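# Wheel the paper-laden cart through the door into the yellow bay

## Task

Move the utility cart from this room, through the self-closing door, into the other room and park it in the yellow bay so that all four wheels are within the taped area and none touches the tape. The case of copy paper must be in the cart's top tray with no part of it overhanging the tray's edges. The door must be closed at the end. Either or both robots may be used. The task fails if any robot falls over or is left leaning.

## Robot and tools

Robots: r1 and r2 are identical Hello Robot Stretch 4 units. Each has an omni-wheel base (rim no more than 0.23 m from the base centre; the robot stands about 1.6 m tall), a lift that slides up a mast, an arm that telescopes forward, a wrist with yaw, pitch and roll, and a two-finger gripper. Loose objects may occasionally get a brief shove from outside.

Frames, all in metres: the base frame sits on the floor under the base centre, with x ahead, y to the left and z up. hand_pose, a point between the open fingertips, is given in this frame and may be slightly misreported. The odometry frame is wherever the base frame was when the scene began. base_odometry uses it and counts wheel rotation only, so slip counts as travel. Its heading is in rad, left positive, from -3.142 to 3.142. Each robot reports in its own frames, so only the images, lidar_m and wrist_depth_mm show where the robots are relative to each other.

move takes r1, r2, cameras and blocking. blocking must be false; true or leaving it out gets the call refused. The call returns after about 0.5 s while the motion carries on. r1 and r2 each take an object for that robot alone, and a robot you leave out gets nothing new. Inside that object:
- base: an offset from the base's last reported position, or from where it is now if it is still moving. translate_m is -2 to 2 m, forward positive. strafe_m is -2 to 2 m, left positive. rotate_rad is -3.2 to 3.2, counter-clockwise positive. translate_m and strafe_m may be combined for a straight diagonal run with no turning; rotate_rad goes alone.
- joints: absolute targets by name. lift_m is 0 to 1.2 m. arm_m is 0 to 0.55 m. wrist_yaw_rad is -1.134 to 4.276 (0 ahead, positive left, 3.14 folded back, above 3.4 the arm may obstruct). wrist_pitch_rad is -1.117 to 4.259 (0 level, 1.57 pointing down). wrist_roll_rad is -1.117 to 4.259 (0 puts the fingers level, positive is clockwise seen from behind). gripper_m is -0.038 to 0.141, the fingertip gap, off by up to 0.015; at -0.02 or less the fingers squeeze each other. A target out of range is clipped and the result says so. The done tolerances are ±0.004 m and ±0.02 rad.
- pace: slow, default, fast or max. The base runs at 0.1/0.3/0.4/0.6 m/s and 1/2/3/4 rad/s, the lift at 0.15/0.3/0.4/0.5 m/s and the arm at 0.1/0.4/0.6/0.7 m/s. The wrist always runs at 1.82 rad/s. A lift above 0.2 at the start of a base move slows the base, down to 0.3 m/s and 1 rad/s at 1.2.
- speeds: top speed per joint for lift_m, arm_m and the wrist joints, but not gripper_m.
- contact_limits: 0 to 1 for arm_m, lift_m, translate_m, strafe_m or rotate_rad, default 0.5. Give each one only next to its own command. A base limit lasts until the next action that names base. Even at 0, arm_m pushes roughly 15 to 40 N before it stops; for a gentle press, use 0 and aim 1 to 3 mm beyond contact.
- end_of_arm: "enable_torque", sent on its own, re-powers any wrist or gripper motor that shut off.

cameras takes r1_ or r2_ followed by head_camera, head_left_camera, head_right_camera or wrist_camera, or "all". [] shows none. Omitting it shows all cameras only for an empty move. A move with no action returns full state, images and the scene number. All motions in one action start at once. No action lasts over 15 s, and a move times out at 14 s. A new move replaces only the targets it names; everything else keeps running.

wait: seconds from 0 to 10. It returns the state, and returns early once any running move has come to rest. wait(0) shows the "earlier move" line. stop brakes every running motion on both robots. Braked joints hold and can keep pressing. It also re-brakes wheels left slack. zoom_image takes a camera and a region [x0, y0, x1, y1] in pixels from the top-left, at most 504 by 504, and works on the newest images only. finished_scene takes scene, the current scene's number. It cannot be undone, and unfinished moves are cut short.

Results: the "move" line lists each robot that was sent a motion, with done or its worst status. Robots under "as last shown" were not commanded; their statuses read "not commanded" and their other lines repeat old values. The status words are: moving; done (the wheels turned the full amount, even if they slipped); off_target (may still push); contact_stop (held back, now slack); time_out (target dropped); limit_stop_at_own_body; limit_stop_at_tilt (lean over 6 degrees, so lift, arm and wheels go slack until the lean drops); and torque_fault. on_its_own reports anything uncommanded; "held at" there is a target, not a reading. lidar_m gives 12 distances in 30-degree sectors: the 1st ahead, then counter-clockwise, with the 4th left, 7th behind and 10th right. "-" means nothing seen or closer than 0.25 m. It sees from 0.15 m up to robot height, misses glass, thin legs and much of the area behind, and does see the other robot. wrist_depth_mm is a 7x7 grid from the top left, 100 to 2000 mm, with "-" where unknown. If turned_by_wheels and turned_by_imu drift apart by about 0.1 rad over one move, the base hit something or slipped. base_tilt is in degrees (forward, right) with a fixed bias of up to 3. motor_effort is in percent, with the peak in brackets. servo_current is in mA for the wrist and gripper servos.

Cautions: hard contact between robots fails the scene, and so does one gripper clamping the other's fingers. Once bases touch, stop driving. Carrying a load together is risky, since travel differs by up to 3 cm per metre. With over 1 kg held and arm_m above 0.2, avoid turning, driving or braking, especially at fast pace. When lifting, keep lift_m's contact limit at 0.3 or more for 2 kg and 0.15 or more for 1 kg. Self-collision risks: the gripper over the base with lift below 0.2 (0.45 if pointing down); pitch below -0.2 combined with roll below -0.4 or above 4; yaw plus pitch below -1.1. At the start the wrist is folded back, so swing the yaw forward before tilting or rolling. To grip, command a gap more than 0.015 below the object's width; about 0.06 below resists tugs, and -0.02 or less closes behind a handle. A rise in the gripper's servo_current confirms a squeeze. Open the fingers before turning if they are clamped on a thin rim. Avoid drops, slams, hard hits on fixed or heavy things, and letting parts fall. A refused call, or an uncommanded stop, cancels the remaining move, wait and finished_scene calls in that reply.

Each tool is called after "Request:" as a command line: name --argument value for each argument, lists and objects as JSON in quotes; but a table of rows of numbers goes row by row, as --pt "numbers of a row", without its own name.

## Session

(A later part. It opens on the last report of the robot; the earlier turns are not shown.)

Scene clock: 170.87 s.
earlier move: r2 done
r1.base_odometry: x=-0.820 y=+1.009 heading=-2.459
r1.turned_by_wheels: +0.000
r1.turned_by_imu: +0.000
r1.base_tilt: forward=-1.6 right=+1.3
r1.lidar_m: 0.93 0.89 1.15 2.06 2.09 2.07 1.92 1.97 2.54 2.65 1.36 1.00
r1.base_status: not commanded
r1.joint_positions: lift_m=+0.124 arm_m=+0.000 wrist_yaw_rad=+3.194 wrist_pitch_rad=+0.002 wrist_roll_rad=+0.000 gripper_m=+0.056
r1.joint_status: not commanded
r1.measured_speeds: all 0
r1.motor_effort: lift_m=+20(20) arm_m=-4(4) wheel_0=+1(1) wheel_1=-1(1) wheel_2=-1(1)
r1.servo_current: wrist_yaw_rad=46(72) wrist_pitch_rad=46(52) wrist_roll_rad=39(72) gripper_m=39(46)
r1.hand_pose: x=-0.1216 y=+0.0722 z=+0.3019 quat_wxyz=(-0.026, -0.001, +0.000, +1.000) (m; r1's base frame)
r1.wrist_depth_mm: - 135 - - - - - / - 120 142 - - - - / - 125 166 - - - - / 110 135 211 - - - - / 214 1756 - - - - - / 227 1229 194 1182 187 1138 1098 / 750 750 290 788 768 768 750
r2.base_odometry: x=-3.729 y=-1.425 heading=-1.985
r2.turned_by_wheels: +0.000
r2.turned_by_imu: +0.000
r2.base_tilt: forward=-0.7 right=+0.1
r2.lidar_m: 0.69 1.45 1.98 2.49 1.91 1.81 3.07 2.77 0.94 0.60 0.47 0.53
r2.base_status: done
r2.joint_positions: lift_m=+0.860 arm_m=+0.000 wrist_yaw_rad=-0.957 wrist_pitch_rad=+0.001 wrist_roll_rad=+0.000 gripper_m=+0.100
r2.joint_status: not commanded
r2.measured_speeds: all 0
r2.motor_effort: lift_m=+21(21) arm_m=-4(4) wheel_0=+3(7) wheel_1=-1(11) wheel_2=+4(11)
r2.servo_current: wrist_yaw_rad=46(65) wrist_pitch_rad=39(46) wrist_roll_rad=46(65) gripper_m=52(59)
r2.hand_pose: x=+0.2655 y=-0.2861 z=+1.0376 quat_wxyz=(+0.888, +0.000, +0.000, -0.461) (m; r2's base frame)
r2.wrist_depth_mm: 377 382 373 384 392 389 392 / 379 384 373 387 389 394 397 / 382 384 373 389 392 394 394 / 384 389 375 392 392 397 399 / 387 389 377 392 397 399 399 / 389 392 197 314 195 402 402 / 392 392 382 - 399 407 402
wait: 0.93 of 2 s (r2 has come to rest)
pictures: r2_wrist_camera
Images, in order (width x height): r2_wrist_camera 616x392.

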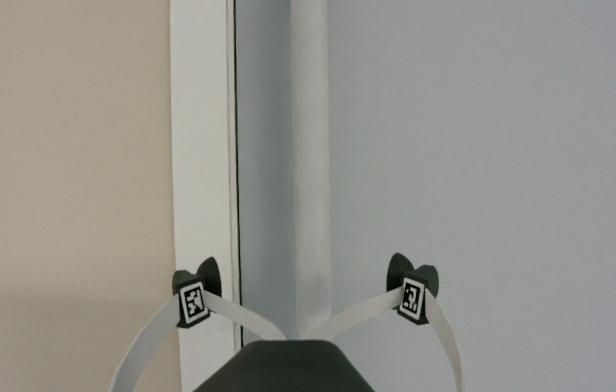

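Request:
move --blocking false --r2 '{"base":{"translate_m":0.076,"strafe_m":-0.092},"pace":"slow"}'

Request:
wait --seconds 2.2

Request:
move --blocking false --r2 '{"joints":{"gripper_m":-0.03}}'

Request:
wait --seconds 2 --cameras '["r2_wrist_camera","r2_head_right_camera"]'

Scene clock: 201.47 s.
move: r2 moving
r1: as last shown
r1.lidar_m: 0.93 0.88 1.13 2.05 2.10 2.08 1.90 1.97 2.54 2.64 1.34 1.01
r1.servo_current: wrist_yaw_rad=52(59) wrist_pitch_rad=52(52) wrist_roll_rad=52(52) gripper_m=39(46)
r1.wrist_depth_mm: - 134 - - - - - / - 120 142 - - - - / - 125 165 - - - - / 110 135 210 - - - - / 215 1661 - - - - - / 226 1205 193 1182 187 1160 1098 / 750 750 290 798 778 759 759
r2.base_odometry: x=-3.741 y=-1.428 heading=-1.985
r2.turned_by_wheels: +0.000
r2.turned_by_imu: +0.000
r2.base_tilt: forward=-0.7 right=+0.0
r2.lidar_m: 0.68 1.37 2.00 2.46 1.93 1.84 3.05 2.78 0.91 0.57 0.47 0.53
r2.base_status: translate_m moving; strafe_m moving
r2.joint_positions: lift_m=+0.860 arm_m=+0.000 wrist_yaw_rad=-0.957 wrist_pitch_rad=+0.001 wrist_roll_rad=+0.000 gripper_m=+0.100
r2.joint_status: not commanded
r2.measured_speeds: translate_m=+0.032 strafe_m=-0.038 rotate_rad=-0.001 lift_m=+0.000 arm_m=+0.000 wrist_yaw_rad=+0.000 wrist_pitch_rad=+0.000 wrist_roll_rad=+0.000
r2.motor_effort: lift_m=+21(21) arm_m=-4(4) wheel_0=+7(9) wheel_1=-5(6) wheel_2=-8(10)
r2.servo_current: wrist_yaw_rad=46(59) wrist_pitch_rad=33(46) wrist_roll_rad=46(46) gripper_m=59(59)
r2.hand_pose: x=+0.2655 y=-0.2861 z=+1.0376 quat_wxyz=(+0.888, +0.000, +0.000, -0.461) (m; r2's base frame)
r2.wrist_depth_mm: 368 370 362 373 377 377 379 / 370 370 362 375 379 382 382 / 373 373 364 375 379 382 382 / 375 375 364 309 382 382 387 / 375 377 366 379 384 387 389 / 379 379 197 304 195 387 389 / 382 382 373 - 392 392 394
pictures: none

Scene clock: 203.43 s.
earlier move: r2 done
r1.base_odometry: x=-0.820 y=+1.009 heading=-2.459
r1.turned_by_wheels: +0.000
r1.turned_by_imu: +0.000
r1.base_tilt: forward=-1.6 right=+1.3
r1.lidar_m: 0.93 0.87 1.14 2.05 2.11 2.07 1.90 1.99 2.54 2.62 1.32 1.02
r1.base_status: not commanded
r1.joint_positions: lift_m=+0.124 arm_m=+0.000 wrist_yaw_rad=+3.194 wrist_pitch_rad=+0.002 wrist_roll_rad=+0.000 gripper_m=+0.056
r1.joint_status: not commanded
r1.measured_speeds: all 0
r1.motor_effort: lift_m=+20(20) arm_m=-4(4) wheel_0=+0(1) wheel_1=-1(1) wheel_2=-1(1)
r1.servo_current: wrist_yaw_rad=52(78) wrist_pitch_rad=46(52) wrist_roll_rad=39(65) gripper_m=33(46)
r1.hand_pose: x=-0.1216 y=+0.0722 z=+0.3019 quat_wxyz=(-0.026, -0.001, +0.000, +1.000) (m; r1's base frame)
r1.wrist_depth_mm: - 135 - - - - - / - 120 142 - - - - / - 125 165 - - - - / 110 135 211 - - - - / 214 1756 - - - - - / 226 1205 194 1182 187 1138 1098 / 759 750 290 788 778 750 768
r2.base_odometry: x=-3.844 y=-1.457 heading=-1.985
r2.turned_by_wheels: +0.000
r2.turned_by_imu: +0.000
r2.base_tilt: forward=-0.7 right=+0.1
r2.lidar_m: 0.54 1.14 1.99 2.49 2.01 1.93 3.08 2.78 0.70 0.48 0.35 0.42
r2.base_status: done
r2.joint_positions: lift_m=+0.860 arm_m=+0.000 wrist_yaw_rad=-0.957 wrist_pitch_rad=+0.001 wrist_roll_rad=+0.000 gripper_m=+0.100
r2.joint_status: not commanded
r2.measured_speeds: all 0
r2.motor_effort: lift_m=+21(21) arm_m=-4(4) wheel_0=+4(11) wheel_1=-4(8) wheel_2=-5(10)
r2.servo_current: wrist_yaw_rad=39(59) wrist_pitch_rad=39(46) wrist_roll_rad=39(59) gripper_m=52(59)
r2.hand_pose: x=+0.2655 y=-0.2861 z=+1.0376 quat_wxyz=(+0.888, +0.000, +0.000, -0.461) (m; r2's base frame)
r2.wrist_depth_mm: 264 254 267 195 271 273 273 / 266 256 268 195 272 273 274 / 267 257 271 196 272 274 276 / 268 258 272 197 276 276 278 / 271 260 273 198 277 277 281 / 272 260 204 198 195 279 281 / 273 263 262 - 279 281 283
wait: 1.97 of 2.2 s (r2 has come to rest)
pictures: none

Scene clock: 203.93 s.
move: r2 moving
r1: as last shown
r1.lidar_m: 0.92 0.89 1.13 2.06 2.13 2.04 1.92 1.96 2.57 2.65 1.38 1.01
r1.motor_effort: lift_m=+20(20) arm_m=-4(4) wheel_0=+1(1) wheel_1=-1(1) wheel_2=-1(1)
r1.servo_current: wrist_yaw_rad=46(59) wrist_pitch_rad=39(46) wrist_roll_rad=46(52) gripper_m=39(46)
r1.wrist_depth_mm: - 135 - - - - - / - 120 142 - - - - / - 125 166 - - - - / 110 135 211 - - - - / 213 1661 - - - - - / 226 1205 193 1182 188 1160 1098 / 750 759 290 788 778 759 759
r2.base_odometry: x=-3.844 y=-1.457 heading=-1.985
r2.turned_by_wheels: +0.000
r2.turned_by_imu: +0.000
r2.base_tilt: forward=-0.7 right=+0.1
r2.lidar_m: 0.51 1.13 1.99 2.47 2.02 1.96 3.08 2.77 0.76 0.47 0.34 0.40
r2.base_status: not commanded
r2.joint_positions: lift_m=+0.860 arm_m=+0.000 wrist_yaw_rad=-0.957 wrist_pitch_rad=+0.001 wrist_roll_rad=+0.000 gripper_m=+0.083
r2.joint_status: gripper_m moving
r2.measured_speeds: all 0
r2.motor_effort: lift_m=+21(21) arm_m=-4(4) wheel_0=+4(4) wheel_1=-3(4) wheel_2=-5(6)
r2.servo_current: wrist_yaw_rad=39(59) wrist_pitch_rad=39(46) wrist_roll_rad=52(52) gripper_m=98(117)
r2.hand_pose: x=+0.2655 y=-0.2861 z=+1.0376 quat_wxyz=(+0.888, +0.000, +0.000, -0.461) (m; r2's base frame)
r2.wrist_depth_mm: 265 254 270 196 271 272 273 / 266 255 271 195 272 273 274 / 268 256 271 195 274 274 277 / 268 258 272 197 274 277 279 / 271 260 274 198 276 278 279 / 271 260 198 198 191 279 282 / 273 273 263 - 279 282 282
pictures: none

Scene clock: 205.43 s.
earlier move: r2 done
r1.base_odometry: x=-0.820 y=+1.009 heading=-2.459
r1.turned_by_wheels: +0.000
r1.turned_by_imu: +0.000
r1.base_tilt: forward=-1.5 right=+1.3
r1.lidar_m: 0.93 0.88 1.14 2.05 2.11 2.07 1.92 1.98 2.53 2.65 1.36 0.99
r1.base_status: not commanded
r1.joint_positions: lift_m=+0.124 arm_m=+0.000 wrist_yaw_rad=+3.194 wrist_pitch_rad=+0.002 wrist_roll_rad=+0.000 gripper_m=+0.056
r1.joint_status: not commanded
r1.measured_speeds: all 0
r1.motor_effort: lift_m=+19(20) arm_m=-4(4) wheel_0=+1(1) wheel_1=-1(1) wheel_2=-1(1)
r1.servo_current: wrist_yaw_rad=33(65) wrist_pitch_rad=39(46) wrist_roll_rad=65(72) gripper_m=46(46)
r1.hand_pose: x=-0.1216 y=+0.0722 z=+0.3019 quat_wxyz=(-0.026, -0.001, +0.000, +1.000) (m; r1's base frame)
r1.wrist_depth_mm: - 134 - - - - - / - 120 142 - - - - / - 125 165 - - - - / 110 135 211 - - - - / 214 1708 - - - - - / 225 1229 194 1160 187 1118 1118 / 741 759 291 798 788 759 750
r2.base_odometry: x=-3.844 y=-1.457 heading=-1.986
r2.turned_by_wheels: -0.001
r2.turned_by_imu: -0.001
r2.base_tilt: forward=-0.7 right=+0.1
r2.lidar_m: 0.55 1.15 1.99 2.49 2.04 1.94 3.05 2.78 0.75 0.46 0.34 0.42
r2.base_status: not commanded
r2.joint_positions: lift_m=+0.860 arm_m=+0.000 wrist_yaw_rad=-0.965 wrist_pitch_rad=+0.001 wrist_roll_rad=+0.000 gripper_m=-0.028
r2.joint_status: all done
r2.measured_speeds: all 0
r2.motor_effort: lift_m=+21(21) arm_m=-4(4) wheel_0=-7(7) wheel_1=-3(4) wheel_2=-5(6)
r2.servo_current: wrist_yaw_rad=39(72) wrist_pitch_rad=39(46) wrist_roll_rad=39(59) gripper_m=202(371)
r2.hand_pose: x=+0.2633 y=-0.2868 z=+1.0376 quat_wxyz=(+0.886, +0.000, +0.000, -0.464) (m; r2's base frame)
r2.wrist_depth_mm: 260 251 266 193 271 274 276 / 262 252 266 191 271 274 277 / 262 254 268 195 274 277 279 / 265 255 271 194 276 278 279 / 266 256 272 196 277 279 281 / 266 256 185 196 178 279 282 / 270 259 260 - 282 283 286
wait: 1.50 of 2 s (r2 has come to rest)
pictures: r2_head_right_camera, r2_wrist_camera
Images, in order (width x height): r2_head_right_camera 420x672, r2_wrist_camera 616x392.

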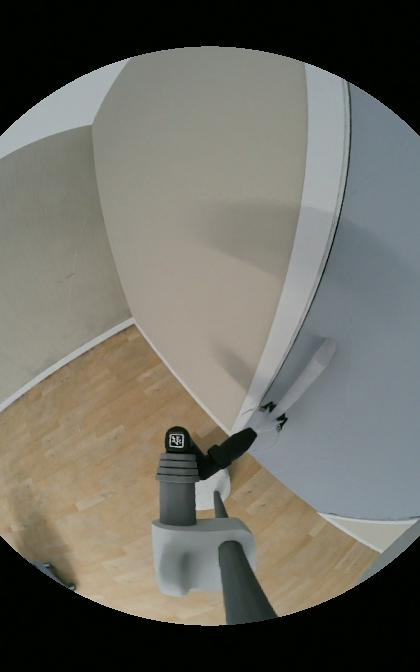

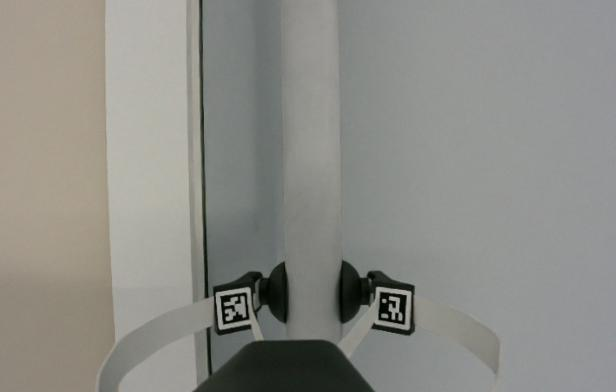

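Request:
move --blocking false --r2 '{"base":{"translate_m":-0.242,"strafe_m":0.093},"joints":{"wrist_yaw_rad":-0.695},"contact_limits":{"translate_m":0.8},"pace":"slow","speeds":{"wrist_yaw_rad":0.1}}'

Request:
wait --seconds 2.6 --cameras '["r2_wrist_camera"]'

Request:
wait --seconds 0.6

Request:
move --blocking false --r2 '{"base":{"translate_m":-0.258,"strafe_m":0.027},"joints":{"wrist_yaw_rad":-0.433},"contact_limits":{"translate_m":0.8},"pace":"slow","speeds":{"wrist_yaw_rad":0.1}}'

Request:
wait --seconds 2.6

Request:
wait --seconds 0.6 --cameras '["r2_wrist_camera","r2_head_right_camera"]'

Scene clock: 216.67 s.
move: r2 moving
r1: as last shown
r1.base_tilt: forward=-1.6 right=+1.3
r1.lidar_m: 0.94 0.87 1.13 2.06 2.10 2.05 1.91 1.97 2.56 2.65 1.35 1.00
r1.motor_effort: lift_m=+20(20) arm_m=-4(4) wheel_0=+0(1) wheel_1=-1(1) wheel_2=-1(1)
r1.servo_current: wrist_yaw_rad=46(65) wrist_pitch_rad=39(46) wrist_roll_rad=46(65) gripper_m=39(46)
r1.wrist_depth_mm: - 135 - - - - - / - 120 142 - - - - / - 124 165 - - - - / 110 135 211 - - - - / 215 1708 - - - - - / 226 1229 193 1182 187 1118 1118 / 759 759 290 798 778 768 768
r2.base_odometry: x=-3.835 y=-1.448 heading=-1.987
r2.turned_by_wheels: -0.001
r2.turned_by_imu: -0.001
r2.base_tilt: forward=-0.7 right=+0.1
r2.lidar_m: 0.56 1.12 2.00 2.50 2.01 1.92 3.05 2.77 0.75 0.47 0.34 0.40
r2.base_status: translate_m moving; strafe_m moving
r2.joint_positions: lift_m=+0.860 arm_m=+0.000 wrist_yaw_rad=-0.929 wrist_pitch_rad=+0.001 wrist_roll_rad=+0.000 gripper_m=-0.028
r2.joint_status: wrist_yaw_rad moving
r2.measured_speeds: translate_m=-0.048 strafe_m=+0.019 rotate_rad=+0.000 lift_m=+0.000 arm_m=+0.000 wrist_yaw_rad=+0.091 wrist_pitch_rad=+0.000 wrist_roll_rad=+0.000
r2.motor_effort: lift_m=+21(21) arm_m=-4(4) wheel_0=-18(21) wheel_1=-3(3) wheel_2=+5(7)
r2.servo_current: wrist_yaw_rad=91(104) wrist_pitch_rad=46(46) wrist_roll_rad=46(59) gripper_m=195(202)
r2.contact_limits: translate_m 0.8
r2.hand_pose: x=+0.2735 y=-0.2834 z=+1.0376 quat_wxyz=(+0.894, +0.000, +0.000, -0.448) (m; r2's base frame)
r2.wrist_depth_mm: 272 260 274 200 276 276 277 / 274 263 276 200 278 278 278 / 274 264 278 200 278 278 279 / 277 265 279 202 281 282 282 / 278 267 281 202 281 282 283 / 281 268 183 201 178 286 283 / 281 270 278 - 286 285 286
pictures: none

Scene clock: 219.27 s.
earlier move: r2 moving
r1.base_odometry: x=-0.820 y=+1.009 heading=-2.459
r1.turned_by_wheels: +0.000
r1.turned_by_imu: +0.000
r1.base_tilt: forward=-1.6 right=+1.3
r1.lidar_m: 0.92 0.87 1.15 2.06 2.11 2.04 1.90 1.97 2.54 2.65 1.37 1.02
r1.base_status: not commanded
r1.joint_positions: lift_m=+0.124 arm_m=+0.000 wrist_yaw_rad=+3.194 wrist_pitch_rad=+0.002 wrist_roll_rad=+0.000 gripper_m=+0.056
r1.joint_status: not commanded
r1.measured_speeds: all 0
r1.motor_effort: lift_m=+20(20) arm_m=-4(4) wheel_0=+0(1) wheel_1=-1(1) wheel_2=-1(1)
r1.servo_current: wrist_yaw_rad=39(72) wrist_pitch_rad=46(52) wrist_roll_rad=52(65) gripper_m=39(52)
r1.hand_pose: x=-0.1216 y=+0.0722 z=+0.3019 quat_wxyz=(-0.026, -0.001, +0.000, +1.000) (m; r1's base frame)
r1.wrist_depth_mm: - 135 - - - - - / - 120 142 - - - - / - 125 166 - - - - / 110 135 211 - - - - / 214 1708 - - - - - / 225 1229 193 1205 187 1160 1118 / 750 768 290 788 788 750 759
r2.base_odometry: x=-3.668 y=-1.280 heading=-1.986
r2.turned_by_wheels: +0.001
r2.turned_by_imu: +0.001
r2.base_tilt: forward=-0.7 right=+0.1
r2.lidar_m: 0.82 1.67 2.10 2.64 1.75 1.69 2.90 2.65 1.07 0.70 0.63 0.57
r2.base_status: translate_m moving; strafe_m moving
r2.joint_positions: lift_m=+0.860 arm_m=+0.000 wrist_yaw_rad=-0.698 wrist_pitch_rad=+0.001 wrist_roll_rad=+0.000 gripper_m=-0.029
r2.joint_status: all done
r2.measured_speeds: translate_m=-0.045 strafe_m=+0.016 rotate_rad=+0.001 lift_m=+0.000 arm_m=+0.000 wrist_yaw_rad=+0.000 wrist_pitch_rad=+0.000 wrist_roll_rad=+0.000
r2.motor_effort: lift_m=+21(21) arm_m=+4(4) wheel_0=-6(21) wheel_1=-3(8) wheel_2=+6(9)
r2.servo_current: wrist_yaw_rad=46(124) wrist_pitch_rad=33(46) wrist_roll_rad=39(59) gripper_m=104(202)
r2.contact_limits: translate_m 0.8
r2.hand_pose: x=+0.3356 y=-0.2523 z=+1.0377 quat_wxyz=(+0.940, +0.000, +0.000, -0.342) (m; r2's base frame)
r2.wrist_depth_mm: - - 477 387 - - 402 / - - 484 394 - - 402 / - - 484 394 - - 402 / - - 488 397 - - 404 / - - 488 394 - - 407 / - - 183 199 171 - - / - - - - - - -
wait: 2.60 s; no rest
pictures: r2_wrist_camera
Images, in order (width x height): r2_wrist_camera 616x392.

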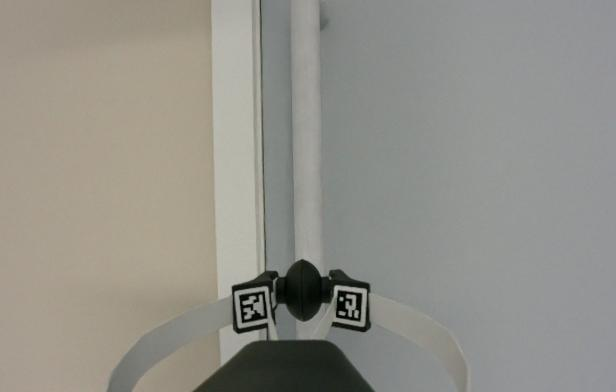

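Scene clock: 219.87 s.
earlier move: r2 moving
r1.base_odometry: x=-0.820 y=+1.009 heading=-2.459
r1.turned_by_wheels: +0.000
r1.turned_by_imu: +0.000
r1.base_tilt: forward=-1.6 right=+1.3
r1.lidar_m: 0.93 0.88 1.15 2.06 2.09 2.08 1.92 1.98 2.53 2.65 1.33 1.01
r1.base_status: not commanded
r1.joint_positions: lift_m=+0.124 arm_m=+0.000 wrist_yaw_rad=+3.194 wrist_pitch_rad=+0.002 wrist_roll_rad=+0.000 gripper_m=+0.056
r1.joint_status: not commanded
r1.measured_speeds: all 0
r1.motor_effort: lift_m=+20(20) arm_m=-4(4) wheel_0=+1(1) wheel_1=-1(1) wheel_2=-1(1)
r1.servo_current: wrist_yaw_rad=46(72) wrist_pitch_rad=33(52) wrist_roll_rad=39(72) gripper_m=46(52)
r1.hand_pose: x=-0.1216 y=+0.0722 z=+0.3019 quat_wxyz=(-0.026, -0.001, +0.000, +1.000) (m; r1's base frame)
r1.wrist_depth_mm: - 134 - - - - - / - 120 142 - - - - / - 125 166 - - - - / 110 135 210 - - - - / 215 1756 - - - - - / 225 1205 194 1182 187 1138 1118 / 741 759 290 798 788 768 759
r2.base_odometry: x=-3.661 y=-1.273 heading=-1.986
r2.turned_by_wheels: +0.000
r2.turned_by_imu: +0.000
r2.base_tilt: forward=-0.6 right=+0.1
r2.lidar_m: 0.82 1.67 2.10 2.64 1.78 1.69 2.89 2.65 1.14 0.70 0.64 0.59
r2.base_status: translate_m moving; strafe_m moving
r2.joint_positions: lift_m=+0.860 arm_m=+0.000 wrist_yaw_rad=-0.698 wrist_pitch_rad=+0.001 wrist_roll_rad=+0.000 gripper_m=-0.029
r2.joint_status: all done
r2.measured_speeds: all 0
r2.motor_effort: lift_m=+21(21) arm_m=+4(4) wheel_0=+0(21) wheel_1=-3(8) wheel_2=+6(9)
r2.servo_current: wrist_yaw_rad=39(124) wrist_pitch_rad=39(46) wrist_roll_rad=39(59) gripper_m=111(202)
r2.contact_limits: translate_m 0.8
r2.hand_pose: x=+0.3356 y=-0.2523 z=+1.0377 quat_wxyz=(+0.940, +0.000, +0.000, -0.342) (m; r2's base frame)
r2.wrist_depth_mm: - - 484 394 - - - / - - 492 399 - - - / - - 496 402 - - - / - - 496 407 - - - / - - 496 402 - - - / - - 184 198 171 - - / - - - - - - -
wait: 0.60 s; no rest
pictures: none

Scene clock: 220.37 s.
earlier move: r2 done
move: r2 moving
r1: as last shown
r1.base_tilt: forward=-1.6 right=+1.2
r1.lidar_m: 0.93 0.86 1.14 2.05 2.11 2.04 1.91 1.99 2.54 2.64 1.37 1.02
r1.motor_effort: lift_m=+20(20) arm_m=-4(4) wheel_0=+0(1) wheel_1=-1(1) wheel_2=-1(1)
r1.servo_current: wrist_yaw_rad=39(59) wrist_pitch_rad=39(46) wrist_roll_rad=39(59) gripper_m=46(46)
r1.wrist_depth_mm: - 135 - - - - - / - 120 142 - - - - / - 125 166 - - - - / 110 136 211 - - - - / 215 1708 - - - - - / 227 1205 194 1182 187 1138 1118 / 759 750 289 809 778 759 759
r2.base_odometry: x=-3.655 y=-1.263 heading=-1.986
r2.turned_by_wheels: +0.000
r2.turned_by_imu: +0.000
r2.base_tilt: forward=-0.6 right=+0.1
r2.lidar_m: 0.83 1.69 2.14 2.65 1.75 1.68 2.89 2.64 1.13 0.70 0.65 0.59
r2.base_status: translate_m moving; strafe_m moving
r2.joint_positions: lift_m=+0.860 arm_m=+0.000 wrist_yaw_rad=-0.655 wrist_pitch_rad=+0.001 wrist_roll_rad=+0.000 gripper_m=-0.029
r2.joint_status: wrist_yaw_rad moving
r2.measured_speeds: translate_m=-0.049 strafe_m=+0.005 rotate_rad=-0.002 lift_m=+0.000 arm_m=+0.000 wrist_yaw_rad=+0.100 wrist_pitch_rad=+0.000 wrist_roll_rad=+0.000
r2.motor_effort: lift_m=+21(21) arm_m=+4(4) wheel_0=-8(10) wheel_1=-7(7) wheel_2=+10(10)
r2.servo_current: wrist_yaw_rad=33(65) wrist_pitch_rad=39(39) wrist_roll_rad=39(59) gripper_m=111(111)
r2.contact_limits: translate_m 0.8
r2.hand_pose: x=+0.3464 y=-0.2450 z=+1.0377 quat_wxyz=(+0.947, +0.000, +0.000, -0.322) (m; r2's base frame)
r2.wrist_depth_mm: - - 496 469 - - - / - - 496 500 - - 404 / - - 496 407 - - 404 / - - 504 413 - - - / - - 508 410 - - - / - - 183 200 171 - - / - - - - - - -
pictures: none

Scene clock: 222.97 s.
earlier move: r2 moving
r1.base_odometry: x=-0.820 y=+1.009 heading=-2.459
r1.turned_by_wheels: +0.000
r1.turned_by_imu: +0.000
r1.base_tilt: forward=-1.6 right=+1.3
r1.lidar_m: 0.93 0.88 1.16 2.07 2.11 2.07 1.90 1.96 2.52 2.64 1.37 1.01
r1.base_status: not commanded
r1.joint_positions: lift_m=+0.124 arm_m=+0.000 wrist_yaw_rad=+3.194 wrist_pitch_rad=+0.002 wrist_roll_rad=+0.000 gripper_m=+0.056
r1.joint_status: not commanded
r1.measured_speeds: all 0
r1.motor_effort: lift_m=+19(20) arm_m=-4(4) wheel_0=+1(1) wheel_1=-1(1) wheel_2=-1(1)
r1.servo_current: wrist_yaw_rad=52(65) wrist_pitch_rad=46(52) wrist_roll_rad=52(72) gripper_m=46(46)
r1.hand_pose: x=-0.1216 y=+0.0722 z=+0.3019 quat_wxyz=(-0.026, -0.001, +0.000, +1.000) (m; r1's base frame)
r1.wrist_depth_mm: - 135 - - - - - / - 120 143 - - - - / - 125 166 - - - - / 110 136 211 - - - - / 214 1808 - - - - - / 225 1205 193 1182 186 1138 1098 / 750 750 290 798 788 778 759
r2.base_odometry: x=-3.538 y=-1.059 heading=-1.986
r2.turned_by_wheels: +0.000
r2.turned_by_imu: +0.000
r2.base_tilt: forward=-0.6 right=+0.1
r2.lidar_m: 1.02 2.12 2.30 2.85 1.48 1.52 2.76 2.45 1.43 0.91 0.81 0.82
r2.base_status: translate_m moving; strafe_m moving
r2.joint_positions: lift_m=+0.860 arm_m=+0.000 wrist_yaw_rad=-0.436 wrist_pitch_rad=+0.001 wrist_roll_rad=+0.000 gripper_m=-0.029
r2.joint_status: all done
r2.measured_speeds: translate_m=-0.048 strafe_m=+0.005 rotate_rad=+0.001 lift_m=+0.000 arm_m=+0.000 wrist_yaw_rad=+0.000 wrist_pitch_rad=+0.000 wrist_roll_rad=+0.000
r2.motor_effort: lift_m=+21(21) arm_m=+3(4) wheel_0=-2(10) wheel_1=-7(7) wheel_2=+6(10)
r2.servo_current: wrist_yaw_rad=59(85) wrist_pitch_rad=39(46) wrist_roll_rad=59(59) gripper_m=111(117)
r2.contact_limits: translate_m 0.8
r2.hand_pose: x=+0.3954 y=-0.2010 z=+1.0377 quat_wxyz=(+0.976, +0.000, +0.001, -0.216) (m; r2's base frame)
r2.wrist_depth_mm: - - - 683 - - - / - - - 683 - - - / - - - - - - - / - - - - - - - / - - - 213 - - - / - - 183 199 171 - - / - - - - - - -
wait: 2.60 s; no rest
pictures: none

Scene clock: 223.57 s.
earlier move: r2 moving
r1.base_odometry: x=-0.820 y=+1.009 heading=-2.459
r1.turned_by_wheels: +0.000
r1.turned_by_imu: +0.000
r1.base_tilt: forward=-1.6 right=+1.3
r1.lidar_m: 0.93 0.86 1.16 2.04 2.12 2.06 1.91 1.97 2.55 2.65 1.37 0.98
r1.base_status: not commanded
r1.joint_positions: lift_m=+0.124 arm_m=+0.000 wrist_yaw_rad=+3.194 wrist_pitch_rad=+0.002 wrist_roll_rad=+0.000 gripper_m=+0.056
r1.joint_status: not commanded
r1.measured_speeds: all 0
r1.motor_effort: lift_m=+20(20) arm_m=-4(4) wheel_0=+1(1) wheel_1=-1(1) wheel_2=-1(1)
r1.servo_current: wrist_yaw_rad=65(65) wrist_pitch_rad=46(52) wrist_roll_rad=39(72) gripper_m=39(52)
r1.hand_pose: x=-0.1216 y=+0.0722 z=+0.3019 quat_wxyz=(-0.026, -0.001, +0.000, +1.000) (m; r1's base frame)
r1.wrist_depth_mm: - 135 - - - - - / - 120 142 - - - - / - 125 165 - - - - / 110 136 211 - - - - / 214 1708 - - - - - / 225 1182 193 1182 188 1138 1098 / 741 759 291 788 788 759 768
r2.base_odometry: x=-3.533 y=-1.049 heading=-1.986
r2.turned_by_wheels: +0.000
r2.turned_by_imu: +0.000
r2.base_tilt: forward=-0.7 right=+0.0
r2.lidar_m: 1.06 2.17 2.30 2.91 1.48 1.49 2.71 2.46 1.41 0.92 0.81 0.81
r2.base_status: translate_m moving; strafe_m moving
r2.joint_positions: lift_m=+0.860 arm_m=+0.000 wrist_yaw_rad=-0.436 wrist_pitch_rad=+0.001 wrist_roll_rad=+0.000 gripper_m=-0.029
r2.joint_status: all done
r2.measured_speeds: all 0
r2.motor_effort: lift_m=+21(21) arm_m=+4(4) wheel_0=-4(10) wheel_1=-3(7) wheel_2=+5(10)
r2.servo_current: wrist_yaw_rad=46(85) wrist_pitch_rad=46(46) wrist_roll_rad=46(59) gripper_m=104(117)
r2.contact_limits: translate_m 0.8
r2.hand_pose: x=+0.3954 y=-0.2010 z=+1.0377 quat_wxyz=(+0.976, +0.000, +0.001, -0.216) (m; r2's base frame)
r2.wrist_depth_mm: - - - 699 - - - / - - - 699 - - - / - - - 699 - - - / - - - 707 - - - / - - - 212 - - - / - - 183 199 170 - - / - - - - - - -
wait: 0.60 s; no rest
pictures: r2_head_right_camera, r2_wrist_camera
Images, in order (width x height): r2_head_right_camera 420x672, r2_wrist_camera 616x392.

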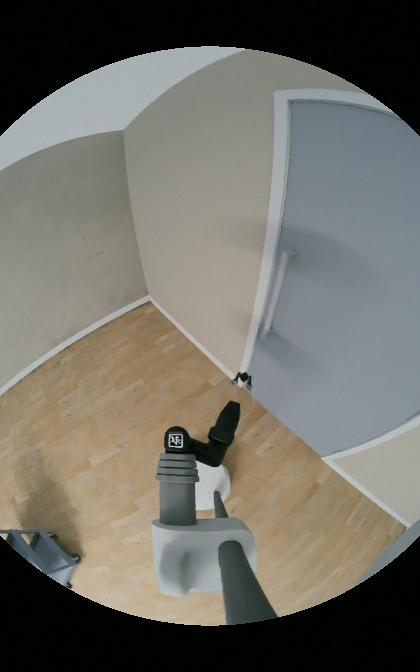

